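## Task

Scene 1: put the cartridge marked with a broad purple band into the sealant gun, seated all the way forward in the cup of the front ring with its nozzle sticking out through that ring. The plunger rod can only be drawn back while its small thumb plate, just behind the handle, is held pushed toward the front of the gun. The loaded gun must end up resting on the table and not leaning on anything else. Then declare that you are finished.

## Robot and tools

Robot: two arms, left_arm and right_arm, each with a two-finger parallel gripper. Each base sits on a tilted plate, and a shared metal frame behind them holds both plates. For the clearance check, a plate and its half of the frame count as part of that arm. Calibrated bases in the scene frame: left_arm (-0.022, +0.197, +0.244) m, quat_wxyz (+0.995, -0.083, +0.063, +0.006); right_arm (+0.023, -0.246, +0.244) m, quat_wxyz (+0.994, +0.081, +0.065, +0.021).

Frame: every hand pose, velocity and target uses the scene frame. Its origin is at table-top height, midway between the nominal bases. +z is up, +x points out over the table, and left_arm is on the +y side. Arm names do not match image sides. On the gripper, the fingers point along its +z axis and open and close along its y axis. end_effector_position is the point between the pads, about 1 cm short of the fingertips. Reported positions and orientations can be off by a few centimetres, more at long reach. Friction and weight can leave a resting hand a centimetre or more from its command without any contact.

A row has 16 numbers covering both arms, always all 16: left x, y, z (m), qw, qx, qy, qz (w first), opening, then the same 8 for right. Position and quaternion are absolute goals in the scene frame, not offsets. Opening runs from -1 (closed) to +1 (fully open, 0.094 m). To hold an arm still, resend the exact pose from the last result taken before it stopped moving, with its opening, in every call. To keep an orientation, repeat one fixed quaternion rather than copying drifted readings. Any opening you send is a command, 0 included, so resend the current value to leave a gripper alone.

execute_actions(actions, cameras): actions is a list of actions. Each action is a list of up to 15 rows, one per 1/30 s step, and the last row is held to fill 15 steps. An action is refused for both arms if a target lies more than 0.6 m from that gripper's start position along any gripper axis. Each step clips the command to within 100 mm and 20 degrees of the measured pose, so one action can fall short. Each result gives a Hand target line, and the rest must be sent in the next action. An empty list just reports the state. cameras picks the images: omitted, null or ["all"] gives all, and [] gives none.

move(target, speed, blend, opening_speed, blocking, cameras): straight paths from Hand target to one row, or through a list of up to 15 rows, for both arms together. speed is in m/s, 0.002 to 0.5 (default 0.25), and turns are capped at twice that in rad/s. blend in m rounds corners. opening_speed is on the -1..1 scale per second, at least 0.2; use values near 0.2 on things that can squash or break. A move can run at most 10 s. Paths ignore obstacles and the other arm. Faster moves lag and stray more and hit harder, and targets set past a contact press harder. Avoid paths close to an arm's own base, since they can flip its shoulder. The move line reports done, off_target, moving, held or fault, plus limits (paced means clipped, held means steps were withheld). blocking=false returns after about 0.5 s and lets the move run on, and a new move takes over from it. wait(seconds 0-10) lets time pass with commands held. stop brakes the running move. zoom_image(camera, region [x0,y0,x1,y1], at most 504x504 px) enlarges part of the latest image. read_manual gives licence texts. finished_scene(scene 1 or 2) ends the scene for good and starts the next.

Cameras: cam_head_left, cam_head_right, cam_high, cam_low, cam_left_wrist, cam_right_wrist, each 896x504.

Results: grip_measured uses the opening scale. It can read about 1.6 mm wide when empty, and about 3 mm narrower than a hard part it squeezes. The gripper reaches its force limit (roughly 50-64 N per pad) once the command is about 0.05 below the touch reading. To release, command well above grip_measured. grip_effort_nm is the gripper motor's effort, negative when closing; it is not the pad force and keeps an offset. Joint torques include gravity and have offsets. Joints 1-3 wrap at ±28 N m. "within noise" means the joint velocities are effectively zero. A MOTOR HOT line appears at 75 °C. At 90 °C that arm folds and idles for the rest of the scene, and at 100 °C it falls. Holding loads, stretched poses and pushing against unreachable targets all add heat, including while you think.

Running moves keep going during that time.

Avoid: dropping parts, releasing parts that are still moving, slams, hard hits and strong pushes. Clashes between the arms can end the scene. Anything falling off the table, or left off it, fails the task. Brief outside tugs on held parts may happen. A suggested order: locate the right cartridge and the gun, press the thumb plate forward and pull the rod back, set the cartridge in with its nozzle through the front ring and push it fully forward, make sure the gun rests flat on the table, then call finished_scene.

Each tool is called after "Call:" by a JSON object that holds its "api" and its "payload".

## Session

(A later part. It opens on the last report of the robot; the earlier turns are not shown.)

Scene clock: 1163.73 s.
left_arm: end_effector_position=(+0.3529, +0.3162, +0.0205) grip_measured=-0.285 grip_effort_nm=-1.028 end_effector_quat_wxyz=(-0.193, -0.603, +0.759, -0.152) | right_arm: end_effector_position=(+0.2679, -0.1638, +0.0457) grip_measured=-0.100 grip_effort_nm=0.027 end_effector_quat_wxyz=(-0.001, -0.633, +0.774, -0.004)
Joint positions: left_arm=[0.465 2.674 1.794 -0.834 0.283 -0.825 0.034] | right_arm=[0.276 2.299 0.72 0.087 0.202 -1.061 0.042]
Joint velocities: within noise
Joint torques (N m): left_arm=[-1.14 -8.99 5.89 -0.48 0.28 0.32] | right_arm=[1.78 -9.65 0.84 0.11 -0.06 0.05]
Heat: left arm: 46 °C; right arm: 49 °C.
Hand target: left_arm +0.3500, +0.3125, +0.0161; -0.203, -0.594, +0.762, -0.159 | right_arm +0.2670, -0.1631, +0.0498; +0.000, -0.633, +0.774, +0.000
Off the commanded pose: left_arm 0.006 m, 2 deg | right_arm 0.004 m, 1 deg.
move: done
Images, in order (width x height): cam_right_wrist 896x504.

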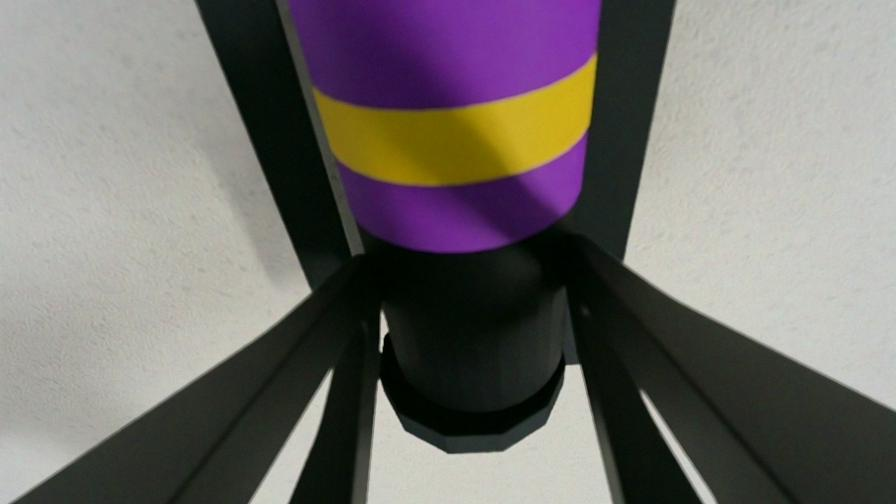

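Call:
{"api": "move", "payload": {"target": [[0.3500,0.3125,0.016,0.2043,0.5936,-0.762,0.159,-0.4,0.267,-0.163,0.044,0,-0.6327,0.7744,0,0.3],[0.3500,0.3125,0.016,0.2043,0.5936,-0.762,0.159,-0.4,0.266,-0.163,0.032,0,-0.6327,0.7744,0,0.3]], "speed": 0.04, "cameras": ["cam_right_wrist"]}}

Call:
{"api": "zoom_image", "payload": {"camera": "cam_right_wrist", "region": [300, 200, 680, 480]}}

Scene clock: 1169.20 s.
left_arm: end_effector_position=(+0.3528, +0.3162, +0.0205) grip_measured=-0.285 grip_effort_nm=-1.033 end_effector_quat_wxyz=(-0.193, -0.603, +0.759, -0.152) | right_arm: end_effector_position=(+0.2617, -0.1642, +0.0363) grip_measured=+0.297 grip_effort_nm=0.164 end_effector_quat_wxyz=(-0.008, -0.635, +0.773, -0.002)
Joint positions: left_arm=[0.465 2.674 1.794 -0.835 0.283 -0.825 0.034] | right_arm=[0.274 2.341 0.722 0.114 0.202 -1.064 0.061]
Joint velocities: within noise
Joint torques (N m): left_arm=[-1.2 -9.02 5.71 -0.43 0.28 0.32] | right_arm=[0.94 -6.42 2.03 0.45 -0.08 -0.08]
Heat: left arm: 46 °C; right arm: 50 °C.
Hand target: left_arm +0.3500, +0.3125, +0.0161; -0.204, -0.594, +0.762, -0.159 | right_arm +0.2660, -0.1631, +0.0322; +0.000, -0.633, +0.774, +0.000
Off the commanded pose: left_arm 0.006 m, 2 deg | right_arm 0.006 m, 1 deg.
move: done
Images, in order (width x height): cam_right_wrist 896x504.

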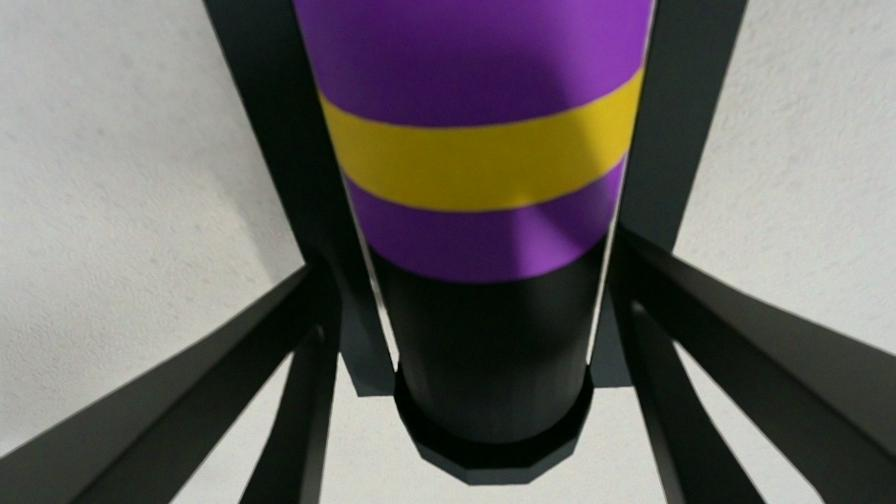

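Scaled by 1.326 from the camera's 896x504 image, which has a finer 1280x720 frame.

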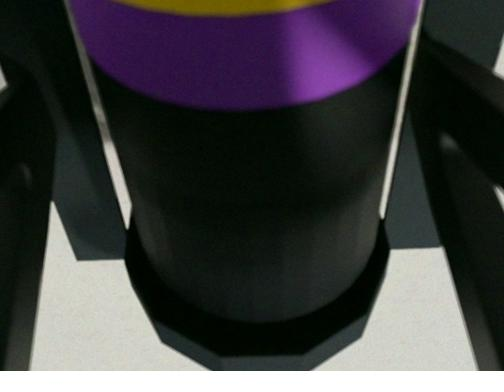

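Call:
{"api": "move", "payload": {"target": [[0.3500,0.3125,0.016,0.2043,0.5936,-0.762,0.159,-0.4,0.272,-0.163,0.028,0,-0.6327,0.7744,0,0.3],[0.3500,0.3125,0.016,0.2043,0.5936,-0.762,0.159,-0.4,0.272,-0.163,0.028,0,-0.6327,0.7744,0,-0.15]], "speed": 0.04, "cameras": ["cam_right_wrist"]}}

Scene clock: 1173.63 s.
left_arm: end_effector_position=(+0.3531, +0.3164, +0.0206) grip_measured=-0.285 grip_effort_nm=-1.028 end_effector_quat_wxyz=(-0.193, -0.602, +0.759, -0.152) | right_arm: end_effector_position=(+0.2661, -0.1647, +0.0359) grip_measured=-0.044 grip_effort_nm=-1.004 end_effector_quat_wxyz=(-0.011, -0.637, +0.770, -0.001)
Joint positions: left_arm=[0.465 2.674 1.795 -0.835 0.283 -0.824 0.034] | right_arm=[0.268 2.345 0.745 0.09 0.203 -1.076 0.045]
Joint velocities: within noise
Joint torques (N m): left_arm=[-1.14 -8.96 5.68 -0.48 0.26 0.28] | right_arm=[0.69 -5.34 2.62 0.62 -0.09 -0.04]
Heat: left arm: 46 °C; right arm: 50 °C.
Hand target: left_arm +0.3500, +0.3125, +0.0161; -0.204, -0.594, +0.762, -0.159 | right_arm +0.2718, -0.1631, +0.0285; +0.000, -0.633, +0.774, +0.000
Off the commanded pose: left_arm 0.007 m, 2 deg | right_arm 0.010 m, 1 deg.
move: done; target 2's new opening was sent with right_arm's hand 0.013 m and 2 deg from that target
Images, in order (width x height): cam_right_wrist 896x504.

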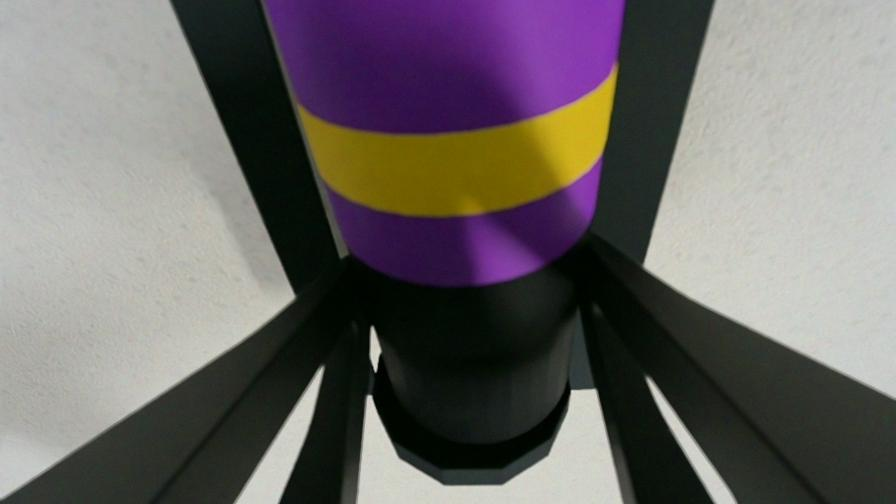

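Call:
{"api": "move", "payload": {"target": [[0.3500,0.3125,0.016,0.2043,0.5936,-0.762,0.159,-0.4,0.271,-0.163,0.041,0,-0.6327,0.7744,0,-0.15]], "speed": 0.03, "cameras": ["cam_right_wrist"]}}

Call:
{"api": "zoom_image", "payload": {"camera": "cam_right_wrist", "region": [360, 320, 620, 500]}}

Scene clock: 1176.50 s.
left_arm: end_effector_position=(+0.3531, +0.3164, +0.0206) grip_measured=-0.285 grip_effort_nm=-1.028 end_effector_quat_wxyz=(-0.193, -0.602, +0.759, -0.152) | right_arm: end_effector_position=(+0.2662, -0.1647, +0.0362) grip_measured=-0.044 grip_effort_nm=-1.009 end_effector_quat_wxyz=(-0.011, -0.637, +0.771, -0.001)
Joint positions: left_arm=[0.465 2.674 1.795 -0.835 0.283 -0.824 0.034] | right_arm=[0.268 2.343 0.745 0.088 0.203 -1.075 0.045]
Joint velocities: within noise
Joint torques (N m): left_arm=[-1.07 -9.02 5.81 -0.47 0.29 0.3] | right_arm=[1.52 -9.94 0.81 0.23 -0.07 0.06]
Heat: left arm: 46 °C; right arm: 50 °C.
Hand target: left_arm +0.3500, +0.3125, +0.0161; -0.204, -0.594, +0.762, -0.159 | right_arm +0.2710, -0.1630, +0.0409; +0.000, -0.633, +0.774, +0.000
Off the commanded pose: left_arm 0.007 m, 2 deg | right_arm 0.007 m, 1 deg.
move: done
Images, in order (width x height): cam_right_wrist 896x504.

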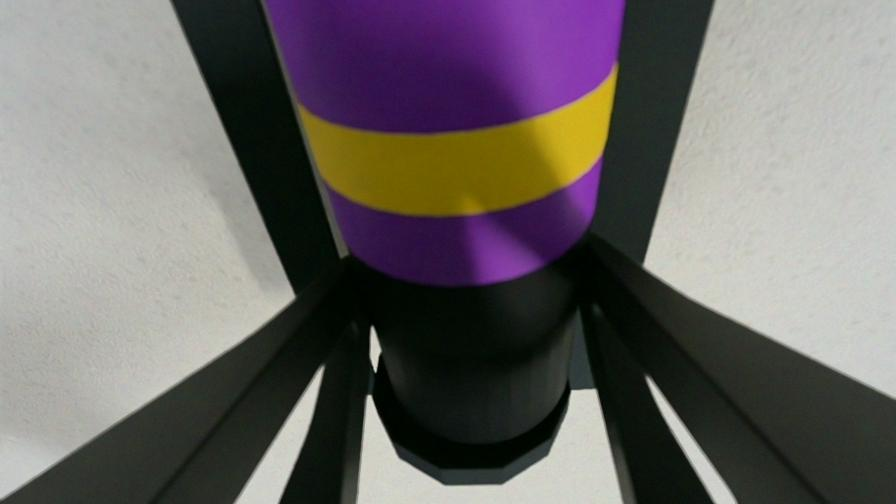

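Scaled by 1.938 from the camera's 896x504 image, which has a finer 1280x720 frame.

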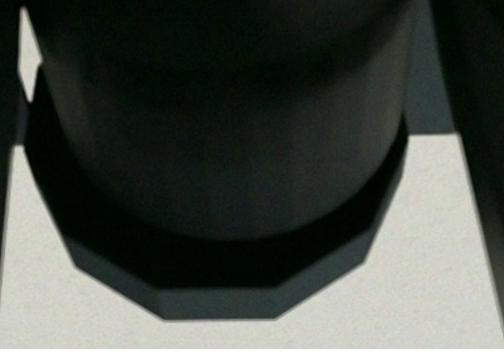

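Call:
{"api": "move", "payload": {"target": [[0.3500,0.3125,0.016,0.2043,0.5936,-0.762,0.159,-0.4,0.270,-0.163,0.047,0,-0.6327,0.7744,0,-0.15]], "speed": 0.03, "cameras": ["cam_right_wrist"]}}

Call:
{"api": "zoom_image", "payload": {"camera": "cam_right_wrist", "region": [360, 320, 620, 500]}}

Scene clock: 1184.50 s.
left_arm: end_effector_position=(+0.3531, +0.3164, +0.0206) grip_measured=-0.285 grip_effort_nm=-1.028 end_effector_quat_wxyz=(-0.193, -0.602, +0.759, -0.152) | right_arm: end_effector_position=(+0.2654, -0.1655, +0.0391) grip_measured=-0.044 grip_effort_nm=-1.009 end_effector_quat_wxyz=(-0.009, -0.635, +0.772, -0.002)
Joint positions: left_arm=[0.465 2.674 1.795 -0.835 0.283 -0.824 0.034] | right_arm=[0.268 2.329 0.733 0.088 0.203 -1.071 0.045]
Joint velocities: within noise
Joint torques (N m): left_arm=[-1.11 -9.02 5.72 -0.49 0.27 0.29] | right_arm=[1.95 -10.88 0.85 0.07 -0.09 0.07]
Heat: left arm: 46 °C; right arm: 52 °C.
Hand target: left_arm +0.3500, +0.3125, +0.0161; -0.204, -0.594, +0.762, -0.159 | right_arm +0.2699, -0.1630, +0.0467; +0.000, -0.633, +0.774, +0.000
Off the commanded pose: left_arm 0.007 m, 2 deg | right_arm 0.009 m, 1 deg.
move: done
Images, in order (width x height): cam_right_wrist 896x504.

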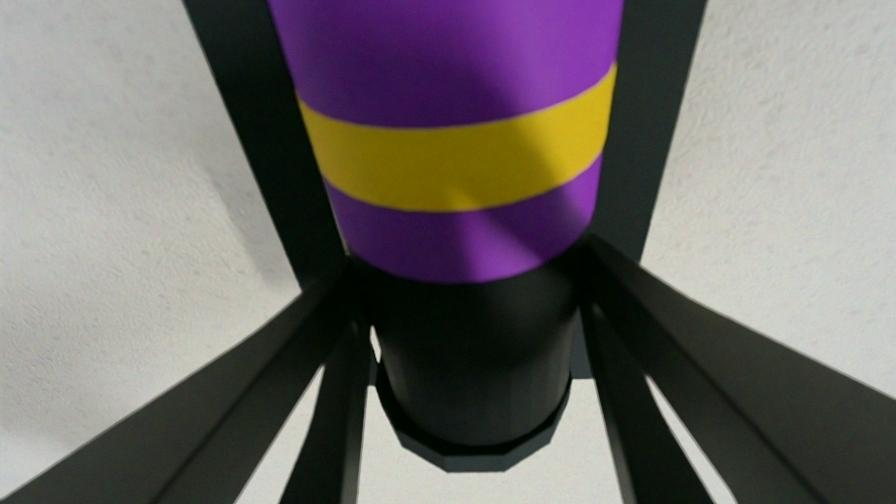

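Scaled by 1.938 from the camera's 896x504 image, which has a finer 1280x720 frame.

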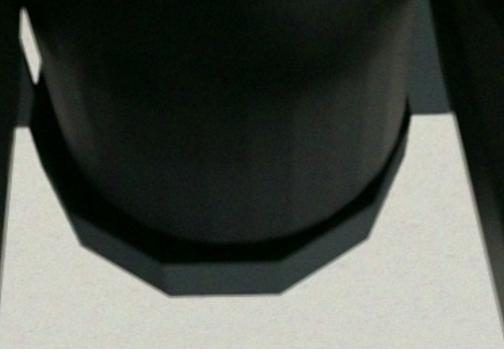

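Call:
{"api": "move", "payload": {"target": [[0.3500,0.3125,0.016,0.2043,0.5936,-0.762,0.159,-0.4,0.266,-0.178,0.048,0,-0.6327,0.7744,0,-0.15]], "speed": 0.03, "cameras": ["cam_right_wrist"]}}

Call:
{"api": "zoom_image", "payload": {"camera": "cam_right_wrist", "region": [360, 320, 620, 500]}}

Scene clock: 1188.30 s.
left_arm: end_effector_position=(+0.3518, +0.3147, +0.0204) grip_measured=-0.285 grip_effort_nm=-1.028 end_effector_quat_wxyz=(-0.196, -0.601, +0.759, -0.154) | right_arm: end_effector_position=(+0.2595, -0.1755, +0.0400) grip_measured=-0.044 grip_effort_nm=-1.009 end_effector_quat_wxyz=(-0.009, -0.633, +0.774, +0.004)
Joint positions: left_arm=[0.465 2.677 1.795 -0.839 0.288 -0.82 0.034] | right_arm=[0.23 2.311 0.696 0.112 0.188 -1.103 0.045]
Joint velocities: within noise
Joint torques (N m): left_arm=[-1.2 -9.13 5.89 -0.44 0.2 0.27] | right_arm=[0.94 -11.06 0.49 0.1 0.02 -0.11]
Heat: left arm: 46 °C; right arm: 52 °C.
Hand target: left_arm +0.3500, +0.3125, +0.0161; -0.204, -0.594, +0.762, -0.159 | right_arm +0.2659, -0.1779, +0.0475; +0.000, -0.633, +0.774, +0.000
Off the commanded pose: left_arm 0.005 m, 1 deg | right_arm 0.011 m, 1 deg.
move: off_target (right_arm)
Images, in order (width x height): cam_right_wrist 896x504.

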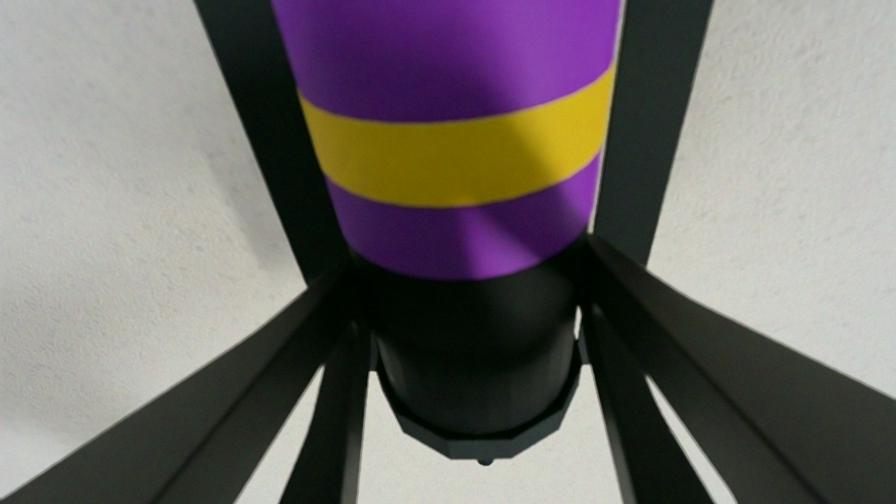

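Scaled by 1.938 from the camera's 896x504 image, which has a finer 1280x720 frame.

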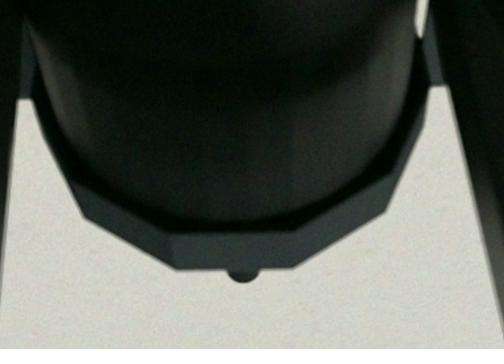

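Call:
{"api": "move", "payload": {"target": [[0.3500,0.3125,0.016,0.2043,0.5936,-0.762,0.159,-0.4,0.264,-0.192,0.048,0,-0.6327,0.7744,0,-0.15]], "speed": 0.03, "cameras": ["cam_right_wrist"]}}

Call:
{"api": "zoom_image", "payload": {"camera": "cam_right_wrist", "region": [360, 320, 620, 500]}}

Scene clock: 1191.80 s.
left_arm: end_effector_position=(+0.3491, +0.3094, +0.0214) grip_measured=-0.285 grip_effort_nm=-1.028 end_effector_quat_wxyz=(-0.208, -0.601, +0.755, -0.162) | right_arm: end_effector_position=(+0.2597, -0.1835, +0.0405) grip_measured=-0.044 grip_effort_nm=-1.009 end_effector_quat_wxyz=(+0.001, -0.634, +0.773, +0.012)
Joint positions: left_arm=[0.465 2.681 1.795 -0.856 0.308 -0.82 0.034] | right_arm=[0.184 2.296 0.671 0.142 0.161 -1.156 0.045]
Joint velocities: within noise
Joint torques (N m): left_arm=[-1.07 -9.5 5.81 -0.36 0.06 0.26] | right_arm=[0.5 -10.92 0.27 0.05 0.21 -0.09]
Heat: left arm: 47 °C; right arm: 52 °C.
Hand target: left_arm +0.3499, +0.3125, +0.0161; -0.204, -0.594, +0.762, -0.159 | right_arm +0.2639, -0.1918, +0.0475; +0.000, -0.633, +0.775, +0.000
Off the commanded pose: left_arm 0.006 m, 1 deg | right_arm 0.012 m, 1 deg.
move: off_target (right_arm)
Images, in order (width x height): cam_right_wrist 896x504.

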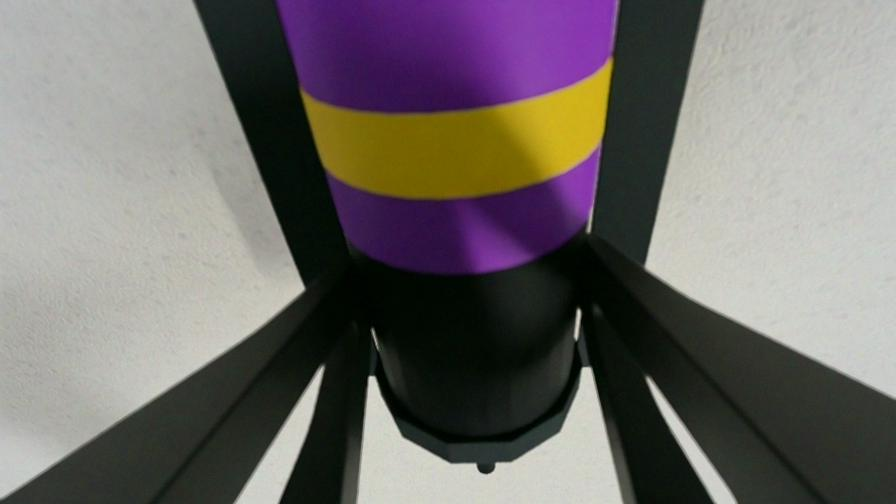

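Scaled by 1.938 from the camera's 896x504 image, which has a finer 1280x720 frame.

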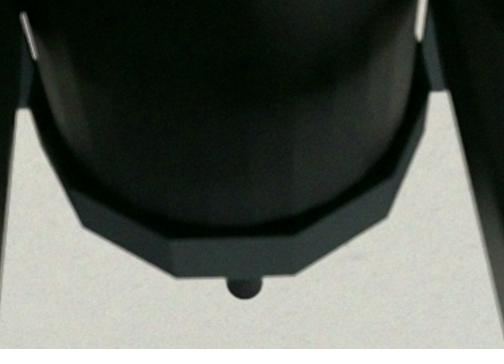

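Call:
{"api": "move", "payload": {"target": [[0.352,0.322,0.020,0.2043,0.5936,-0.762,0.159,-0.4,0.262,-0.204,0.047,0,-0.6327,0.7744,0,-0.15]], "speed": 0.03, "cameras": ["cam_right_wrist"]}}

Call:
{"api": "zoom_image", "payload": {"camera": "cam_right_wrist", "region": [360, 320, 620, 500]}}

Scene clock: 1196.10 s.
left_arm: end_effector_position=(+0.3515, +0.3202, +0.0260) grip_measured=-0.397 grip_effort_nm=-0.139 end_effector_quat_wxyz=(-0.206, -0.597, +0.759, -0.159) | right_arm: end_effector_position=(+0.2612, -0.1962, +0.0410) grip_measured=-0.044 grip_effort_nm=-1.004 end_effector_quat_wxyz=(+0.007, -0.634, +0.773, +0.010)
Joint positions: left_arm=[0.48 2.686 1.84 -0.9 0.298 -0.795 0.028] | right_arm=[0.133 2.28 0.647 0.171 0.156 -1.21 0.045]
Joint velocities: within noise
Joint torques (N m): left_arm=[-1.16 -9.46 5.56 -0.35 0.15 0.15] | right_arm=[0.7 -10.15 0.32 0.01 0.22 -0.05]
Heat: left arm: 47 °C; right arm: 52 °C.
Hand target: left_arm +0.3519, +0.3221, +0.0202; -0.204, -0.594, +0.762, -0.159 | right_arm +0.2619, -0.2039, +0.0466; +0.000, -0.633, +0.774, +0.000
Off the commanded pose: left_arm 0.006 m, 1 deg | right_arm 0.010 m, 1 deg.
move: done
Images, in order (width x height): cam_right_wrist 896x504.

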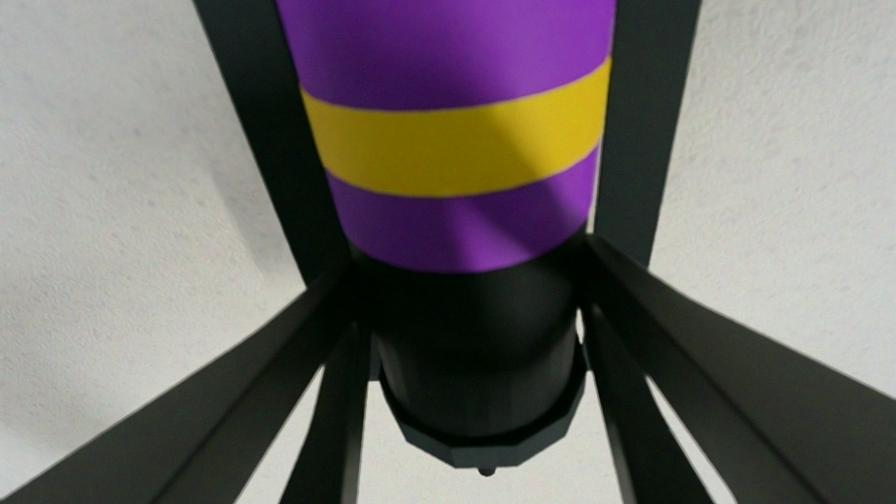

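Scaled by 1.938 from the camera's 896x504 image, which has a finer 1280x720 frame.

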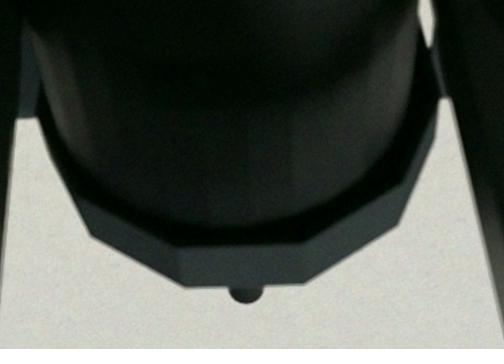

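Call:
{"api": "move", "payload": {"target": [[0.352,0.322,0.020,0.2043,0.5936,-0.762,0.159,-0.4,0.262,-0.200,0.045,0,-0.6327,0.7744,0,0.3],[0.360,0.36,0.08,0.2043,0.5936,-0.762,0.159,-0.4,0.262,-0.200,0.10,0,-0.6327,0.7744,0,0.3]], "speed": 0.06, "opening_speed": 0.8, "cameras": ["cam_right_wrist","cam_head_left","cam_left_wrist"]}}

Call:
{"api": "zoom_image", "payload": {"camera": "cam_right_wrist", "region": [360, 200, 620, 400]}}

Scene clock: 1202.50 s.
left_arm: end_effector_position=(+0.3431, +0.3436, +0.0531) grip_measured=-0.397 grip_effort_nm=-0.134 end_effector_quat_wxyz=(-0.236, -0.595, +0.753, -0.155) | right_arm: end_effector_position=(+0.2634, -0.2015, +0.0948) grip_measured=+0.297 grip_effort_nm=0.168 end_effector_quat_wxyz=(+0.001, -0.629, +0.777, +0.003)
Joint positions: left_arm=[0.528 2.682 1.95 -1.092 0.288 -0.742 0.028] | right_arm=[0.163 2.022 0.613 -0.062 0.177 -1.165 0.061]
Joint velocities: within noise
Joint torques (N m): left_arm=[-0.69 -16.1 6.19 -0.65 0.11 0.18] | right_arm=[2.74 -8.77 1.84 0.08 0.07 0.1]
Heat: left arm: 48 °C; right arm: 53 °C.
Hand target: left_arm +0.3592, +0.3594, +0.0795; -0.204, -0.594, +0.762, -0.159 | right_arm +0.2620, -0.2001, +0.0997; +0.000, -0.633, +0.774, +0.000
Off the commanded pose: left_arm 0.036 m, 4 deg | right_arm 0.006 m, 1 deg.
move: off_target (left_arm)
Images, in order (width x height): cam_head_left 896x504, cam_left_wrist 896x504, cam_right_wrist 896x504.

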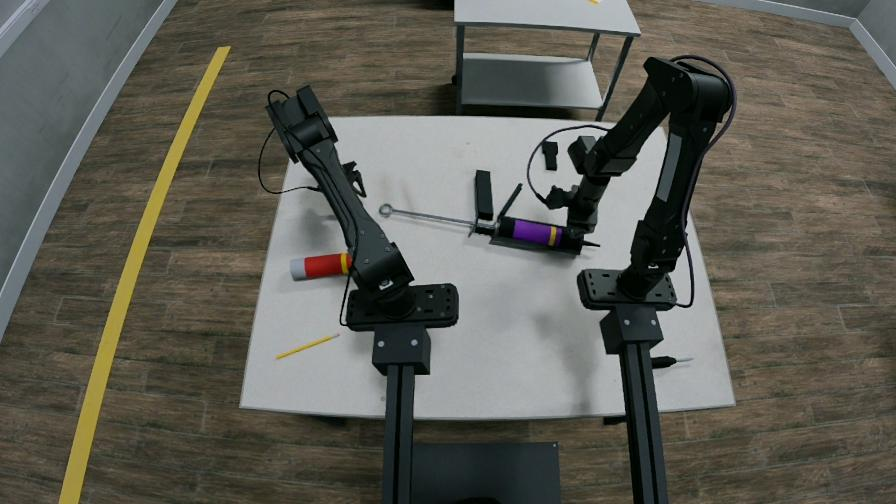

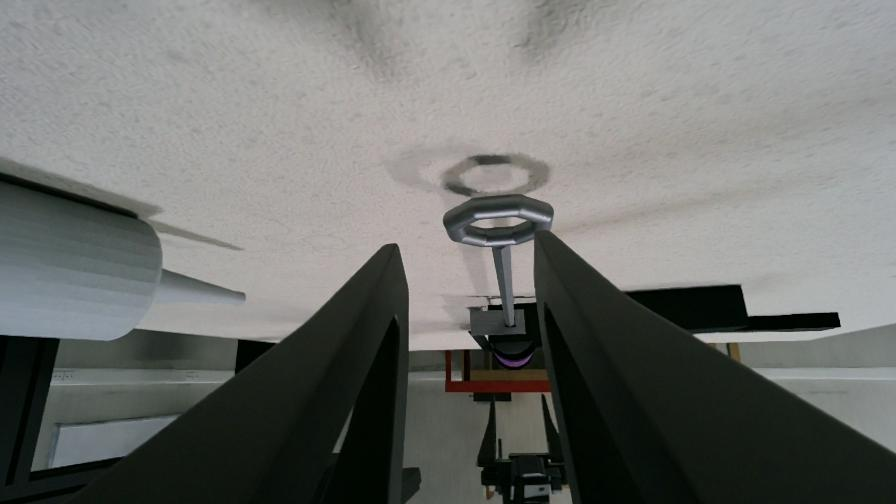

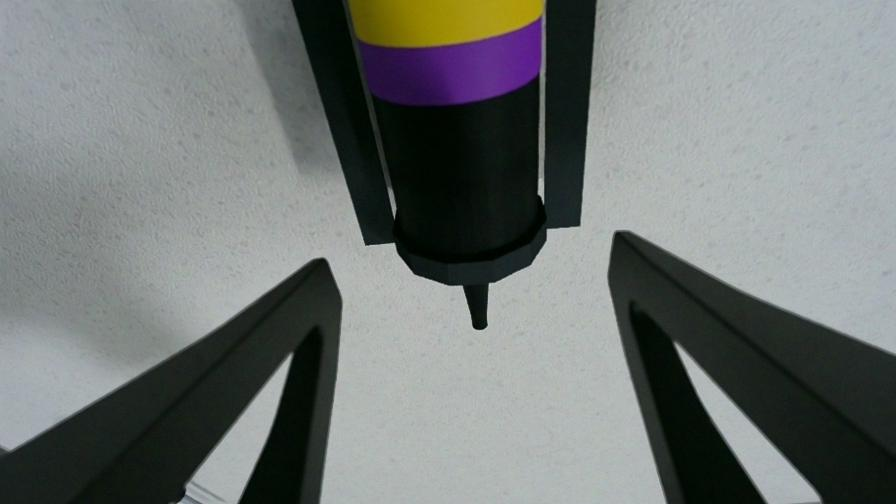

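Scaled by 1.938 from the camera's 896x504 image, which has a finer 1280x720 frame.

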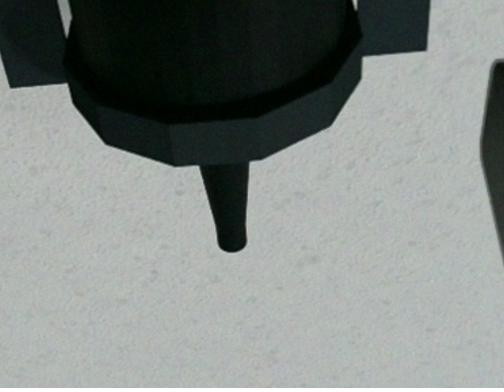

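Call:
{"api": "move", "payload": {"target": [[0.360,0.38,0.12,0.2043,0.5936,-0.762,0.159,-0.4,0.255,-0.232,0.10,0,-0.6327,0.7744,0,1]], "speed": 0.1, "cameras": ["cam_right_wrist","cam_left_wrist"]}}

Call:
{"api": "zoom_image", "payload": {"camera": "cam_right_wrist", "region": [340, 50, 600, 250]}}

Scene clock: 1210.10 s.
left_arm: end_effector_position=(+0.3484, +0.3673, +0.0954) grip_measured=-0.397 grip_effort_nm=-0.134 end_effector_quat_wxyz=(-0.231, -0.595, +0.753, -0.156) | right_arm: end_effector_position=(+0.2486, -0.2315, +0.0962) grip_measured=+0.997 grip_effort_nm=0.168 end_effector_quat_wxyz=(-0.014, -0.635, +0.772, +0.006)
Joint positions: left_arm=[0.559 2.619 2.026 -1.228 0.282 -0.712 0.028] | right_arm=[0.056 1.974 0.555 -0.063 0.178 -1.283 0.094]
Joint velocities: within noise
Joint torques (N m): left_arm=[-0.75 -15.56 6.5 -0.67 0.15 0.16] | right_arm=[0.7 -8.46 1.7 0.3 -0.04 -0.07]
Heat: left arm: 54 °C; right arm: 52 °C.
Hand target: left_arm +0.3594, +0.3794, +0.1195; -0.204, -0.594, +0.762, -0.159 | right_arm +0.2549, -0.2320, +0.1000; +0.000, -0.633, +0.774, +0.000
Off the commanded pose: left_arm 0.030 m, 3 deg | right_arm 0.007 m, 2 deg.
move: off_target (left_arm)
Images, in order (width x height): cam_left_wrist 896x504, cam_right_wrist 896x504.

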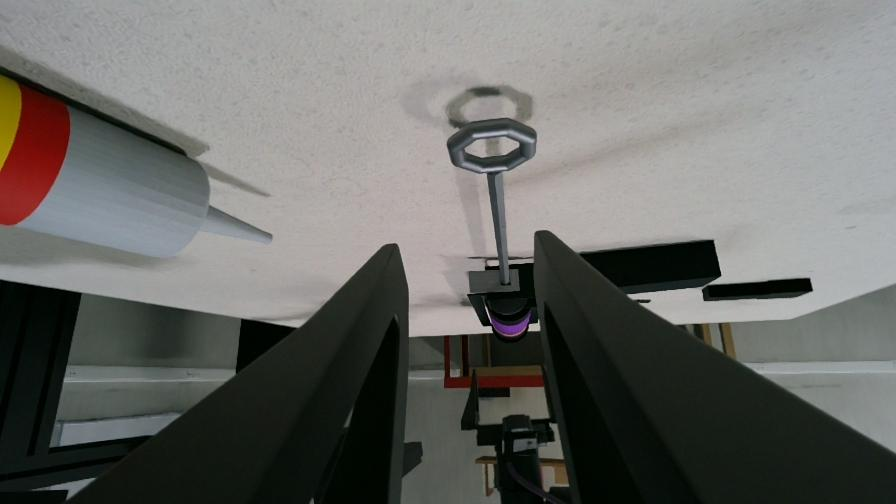

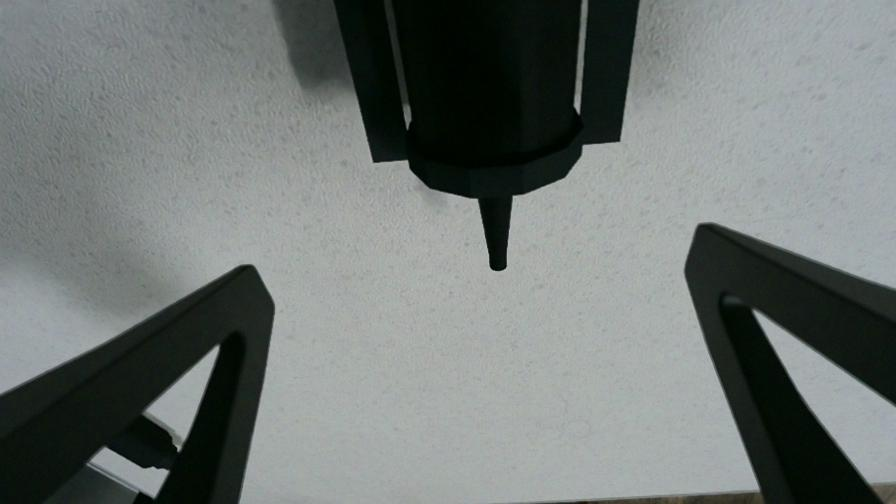

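Scaled by 1.938 from the camera's 896x504 image, which has a finer 1280x720 frame.

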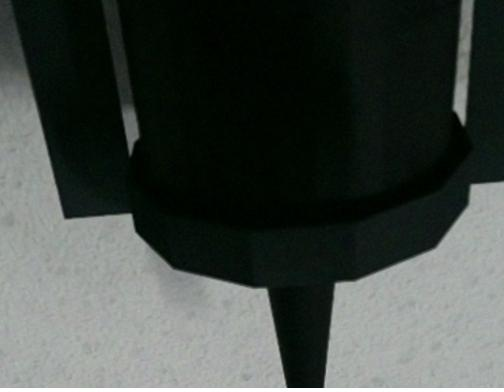

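Call:
{"api": "move", "payload": {"target": [[0.352,0.345,0.095,0.2043,0.5936,-0.762,0.159,1,0.267,-0.195,0.10,0,-0.6327,0.7744,0,0.4],[0.341,0.295,0.018,0.2043,0.5936,-0.762,0.159,1,0.267,-0.195,0.10,0,-0.6327,0.7744,0,0.4]], "speed": 0.1, "cameras": ["cam_right_wrist","cam_left_wrist"]}}

Scene clock: 1229.50 s.
left_arm: end_effector_position=(+0.3440, +0.3047, +0.0270) grip_measured=+0.997 grip_effort_nm=0.139 end_effector_quat_wxyz=(-0.195, -0.594, +0.765, -0.156) | right_arm: end_effector_position=(+0.2698, -0.1964, +0.1015) grip_measured=+0.403 grip_effort_nm=-0.125 end_effector_quat_wxyz=(+0.010, -0.630, +0.777, -0.002)
Joint positions: left_arm=[0.452 2.625 1.703 -0.796 0.29 -0.814 0.094] | right_arm=[0.183 1.999 0.623 -0.08 0.179 -1.149 0.066]
Joint velocities: within noise
Joint torques (N m): left_arm=[-2.33 -8.58 3.45 -0.2 0.25 -0.11] | right_arm=[2.4 -5.82 3.48 0.09 0.06 0.05]
Heat: left arm: 55 °C; right arm: 51 °C.
Hand target: left_arm +0.3406, +0.2950, +0.0183; -0.205, -0.594, +0.762, -0.159 | right_arm +0.2669, -0.1951, +0.1001; +0.000, -0.633, +0.774, +0.000
Off the commanded pose: left_arm 0.014 m, 1 deg | right_arm 0.003 m, 1 deg.
move: off_target (left_arm)
Images, in order (width x height): cam_left_wrist 896x504, cam_right_wrist 896x504.

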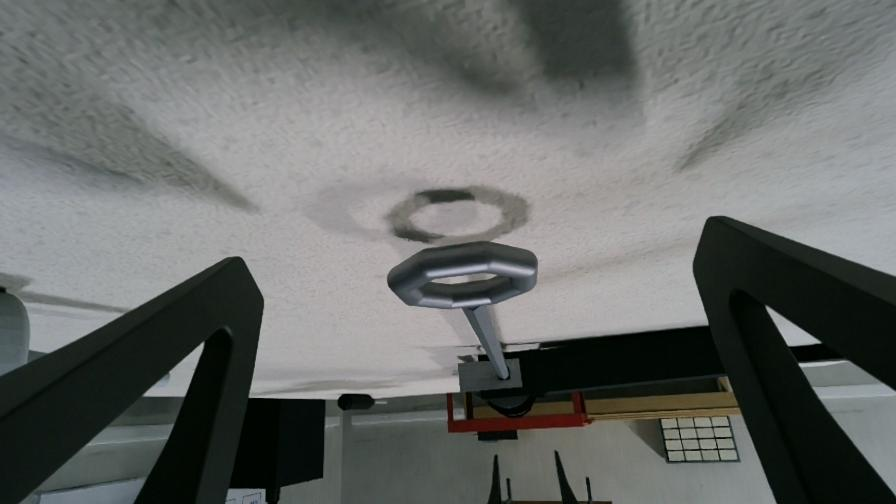

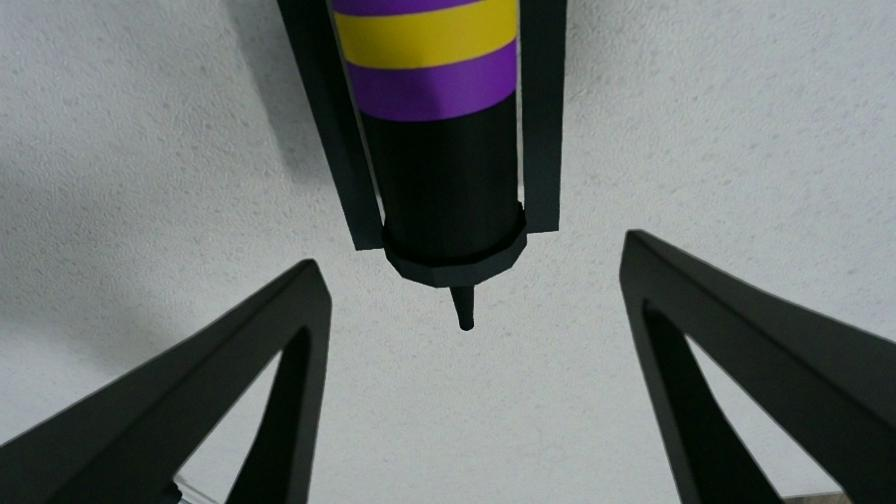

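Call:
{"api": "execute_actions", "payload": {"actions": []}}

Scene clock: 1245.60 s.
left_arm: end_effector_position=(+0.3442, +0.3049, +0.0270) grip_measured=+0.997 grip_effort_nm=0.139 end_effector_quat_wxyz=(-0.194, -0.594, +0.765, -0.157) | right_arm: end_effector_position=(+0.2697, -0.1964, +0.1015) grip_measured=+0.403 grip_effort_nm=-0.125 end_effector_quat_wxyz=(+0.009, -0.629, +0.777, -0.002)
Joint positions: left_arm=[0.452 2.625 1.703 -0.794 0.29 -0.815 0.094] | right_arm=[0.183 1.999 0.623 -0.081 0.179 -1.148 0.066]
Joint velocities: within noise
Joint torques (N m): left_arm=[-2.26 -8.54 3.43 -0.21 0.24 -0.09] | right_arm=[2.41 -5.78 3.41 0.07 0.06 0.07]
Heat: left arm: 50 °C; right arm: 49 °C.
Hand target: left_arm +0.3406, +0.2950, +0.0183; -0.205, -0.593, +0.762, -0.159 | right_arm +0.2669, -0.1951, +0.1001; +0.000, -0.633, +0.774, +0.000
Tool commands: left_gripper/opening=+1.0 right_gripper/opening=+0.4
Off the commanded pose: left_arm 0.014 m, 1 deg | right_arm 0.003 m, 1 deg.

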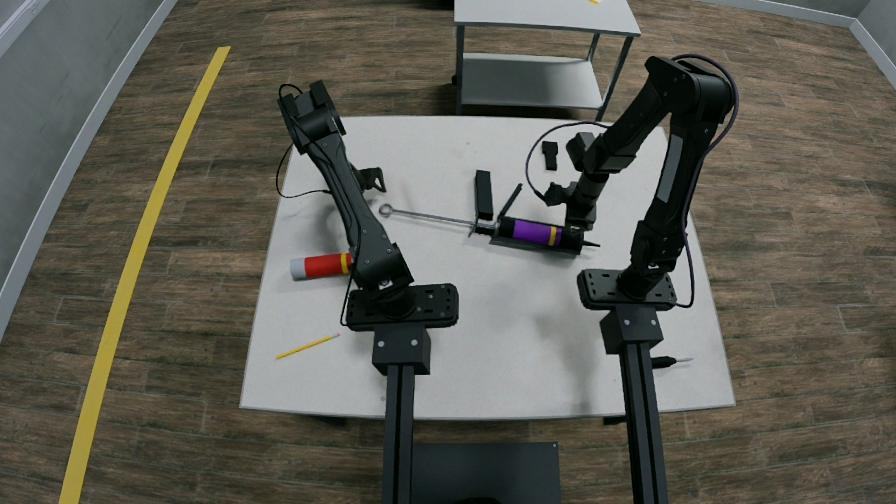

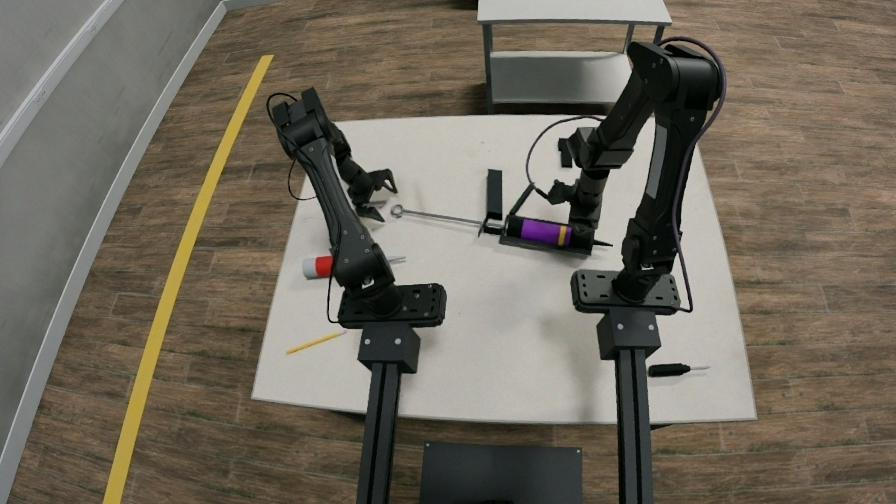

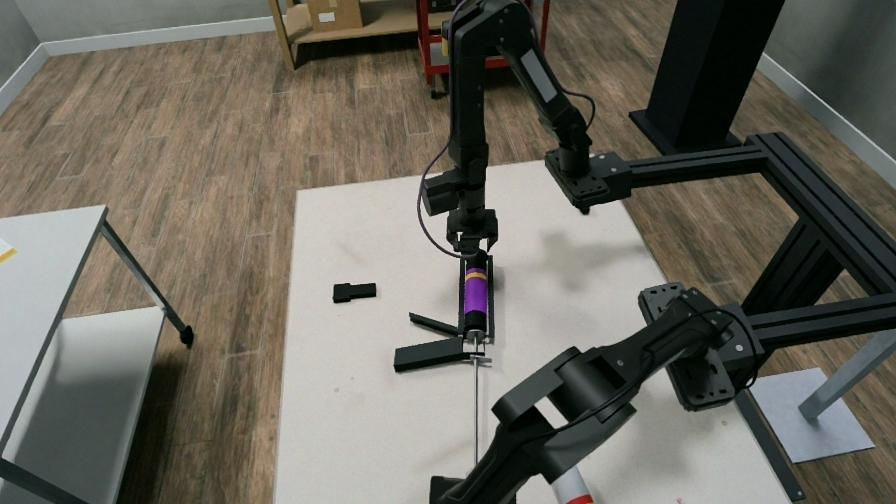

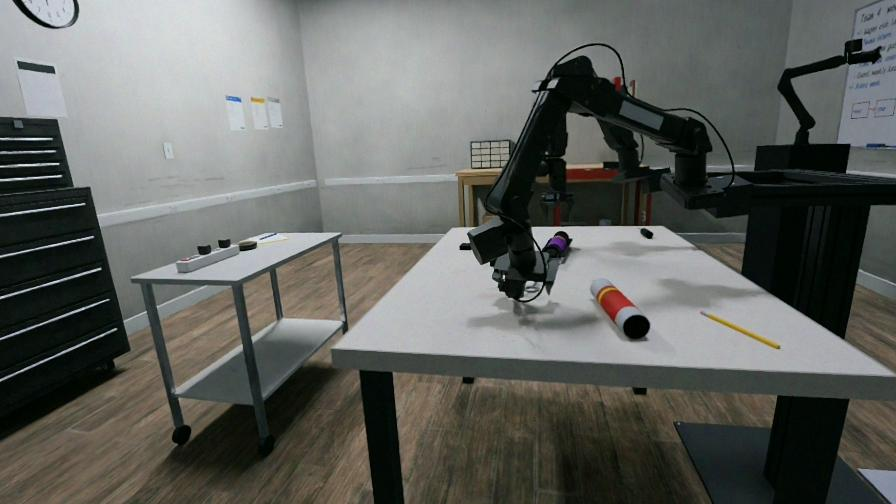

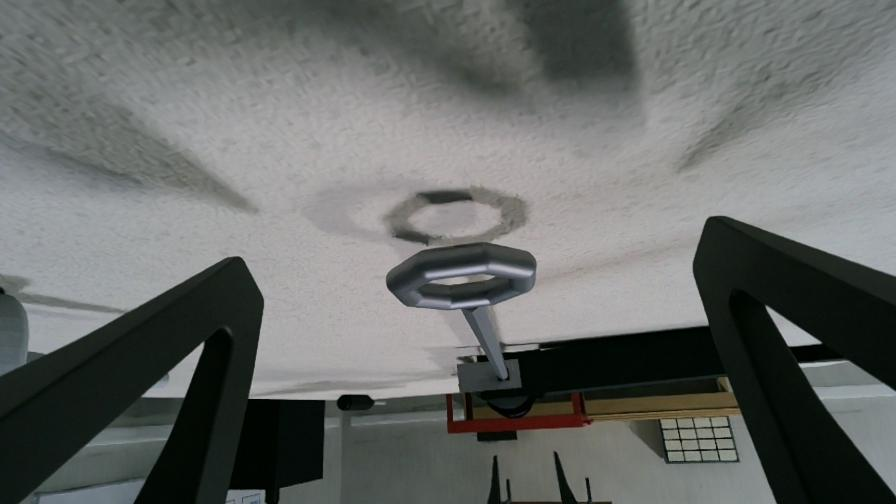

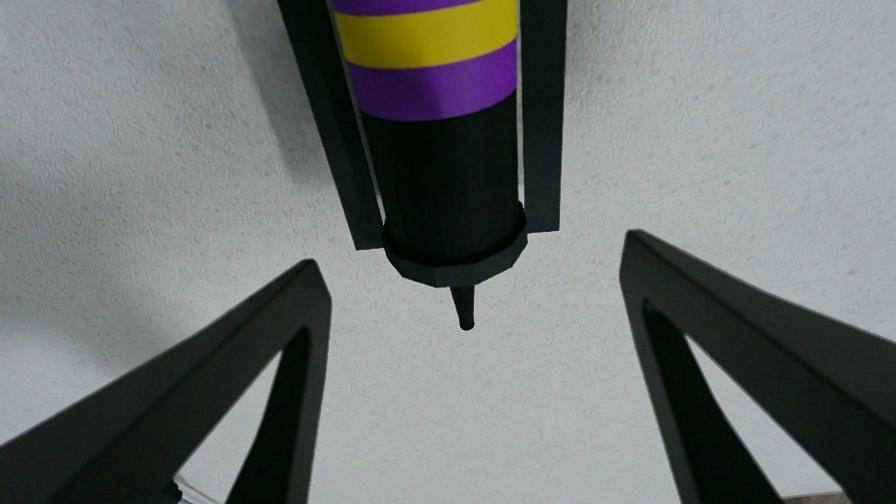

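Call:
{"api": "move", "payload": {"target": [0.341, 0.288, 0.012, -0.2043, -0.5936, 0.762, -0.159, 1, 0.2669,-0.1951,0.1001,0,-0.6327,0.7744,0,0.4], "speed": 0.05, "cameras": ["cam_left_wrist"]}}

Call:
{"api": "move", "payload": {"target": [0.341, 0.288, 0.012, -0.2043, -0.5936, 0.762, -0.159, -0.55, 0.2669,-0.1951,0.1001,0,-0.6327,0.7744,0,0.3], "speed": 0.05, "opening_speed": 0.6, "cameras": ["cam_left_wrist"]}}

Scene clock: 1249.10 s.
left_arm: end_effector_position=(+0.3455, +0.2994, +0.0220) grip_measured=+0.997 grip_effort_nm=0.134 end_effector_quat_wxyz=(-0.192, -0.594, +0.765, -0.157) | right_arm: end_effector_position=(+0.2697, -0.1964, +0.1015) grip_measured=+0.403 grip_effort_nm=-0.120 end_effector_quat_wxyz=(+0.009, -0.629, +0.777, -0.002)
Joint positions: left_arm=[0.441 2.634 1.695 -0.77 0.292 -0.827 0.094] | right_arm=[0.183 1.999 0.623 -0.081 0.179 -1.148 0.066]
Joint velocities: within noise
Joint torques (N m): left_arm=[-2.54 -8.38 3.07 -0.16 0.24 -0.11] | right_arm=[2.41 -5.85 3.43 0.07 0.06 0.06]
Heat: left arm: 50 °C; right arm: 49 °C.
Hand target: left_arm +0.3405, +0.2882, +0.0124; -0.204, -0.594, +0.762, -0.159 | right_arm +0.2669, -0.1951, +0.1002; +0.000, -0.633, +0.774, +0.000
Off the commanded pose: left_arm 0.016 m, 1 deg | right_arm 0.003 m, 1 deg.
move: off_target (left_arm)
Images, in order (width x height): cam_left_wrist 896x504.

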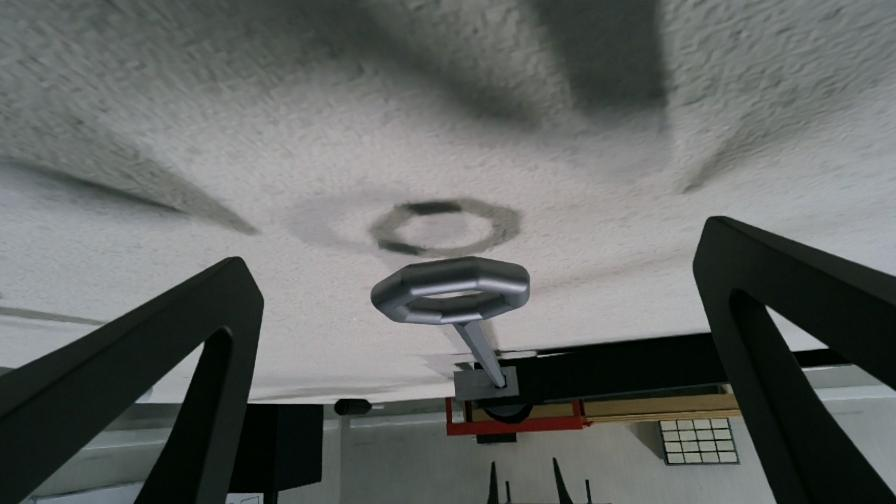

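Scene clock: 1251.90 s.
left_arm: end_effector_position=(+0.3487, +0.3025, +0.0200) grip_measured=-0.547 grip_effort_nm=-0.178 end_effector_quat_wxyz=(-0.183, -0.595, +0.767, -0.154) | right_arm: end_effector_position=(+0.2696, -0.1965, +0.1015) grip_measured=+0.303 grip_effort_nm=-0.125 end_effector_quat_wxyz=(+0.009, -0.629, +0.777, -0.002)
Joint positions: left_arm=[0.441 2.634 1.695 -0.751 0.283 -0.829 0.021] | right_arm=[0.183 1.999 0.623 -0.081 0.18 -1.148 0.061]
Joint velocities: within noise
Joint torques (N m): left_arm=[-2.51 -8.53 3.33 -0.31 0.32 -0.07] | right_arm=[2.33 -5.78 3.4 0.1 0.07 0.07]
Heat: left arm: 49 °C; right arm: 48 °C.
Hand target: left_arm +0.3406, +0.2883, +0.0124; -0.204, -0.594, +0.762, -0.159 | right_arm +0.2669, -0.1952, +0.1002; +0.000, -0.633, +0.774, +0.000
Off the commanded pose: left_arm 0.018 m, 3 deg | right_arm 0.003 m, 1 deg.
move: off_target (left_arm)
Images, in order (width x height): cam_left_wrist 896x504.

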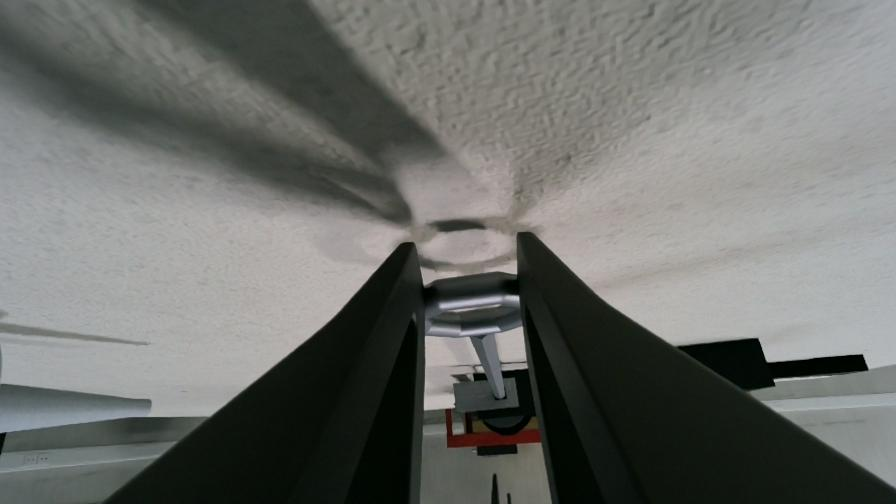

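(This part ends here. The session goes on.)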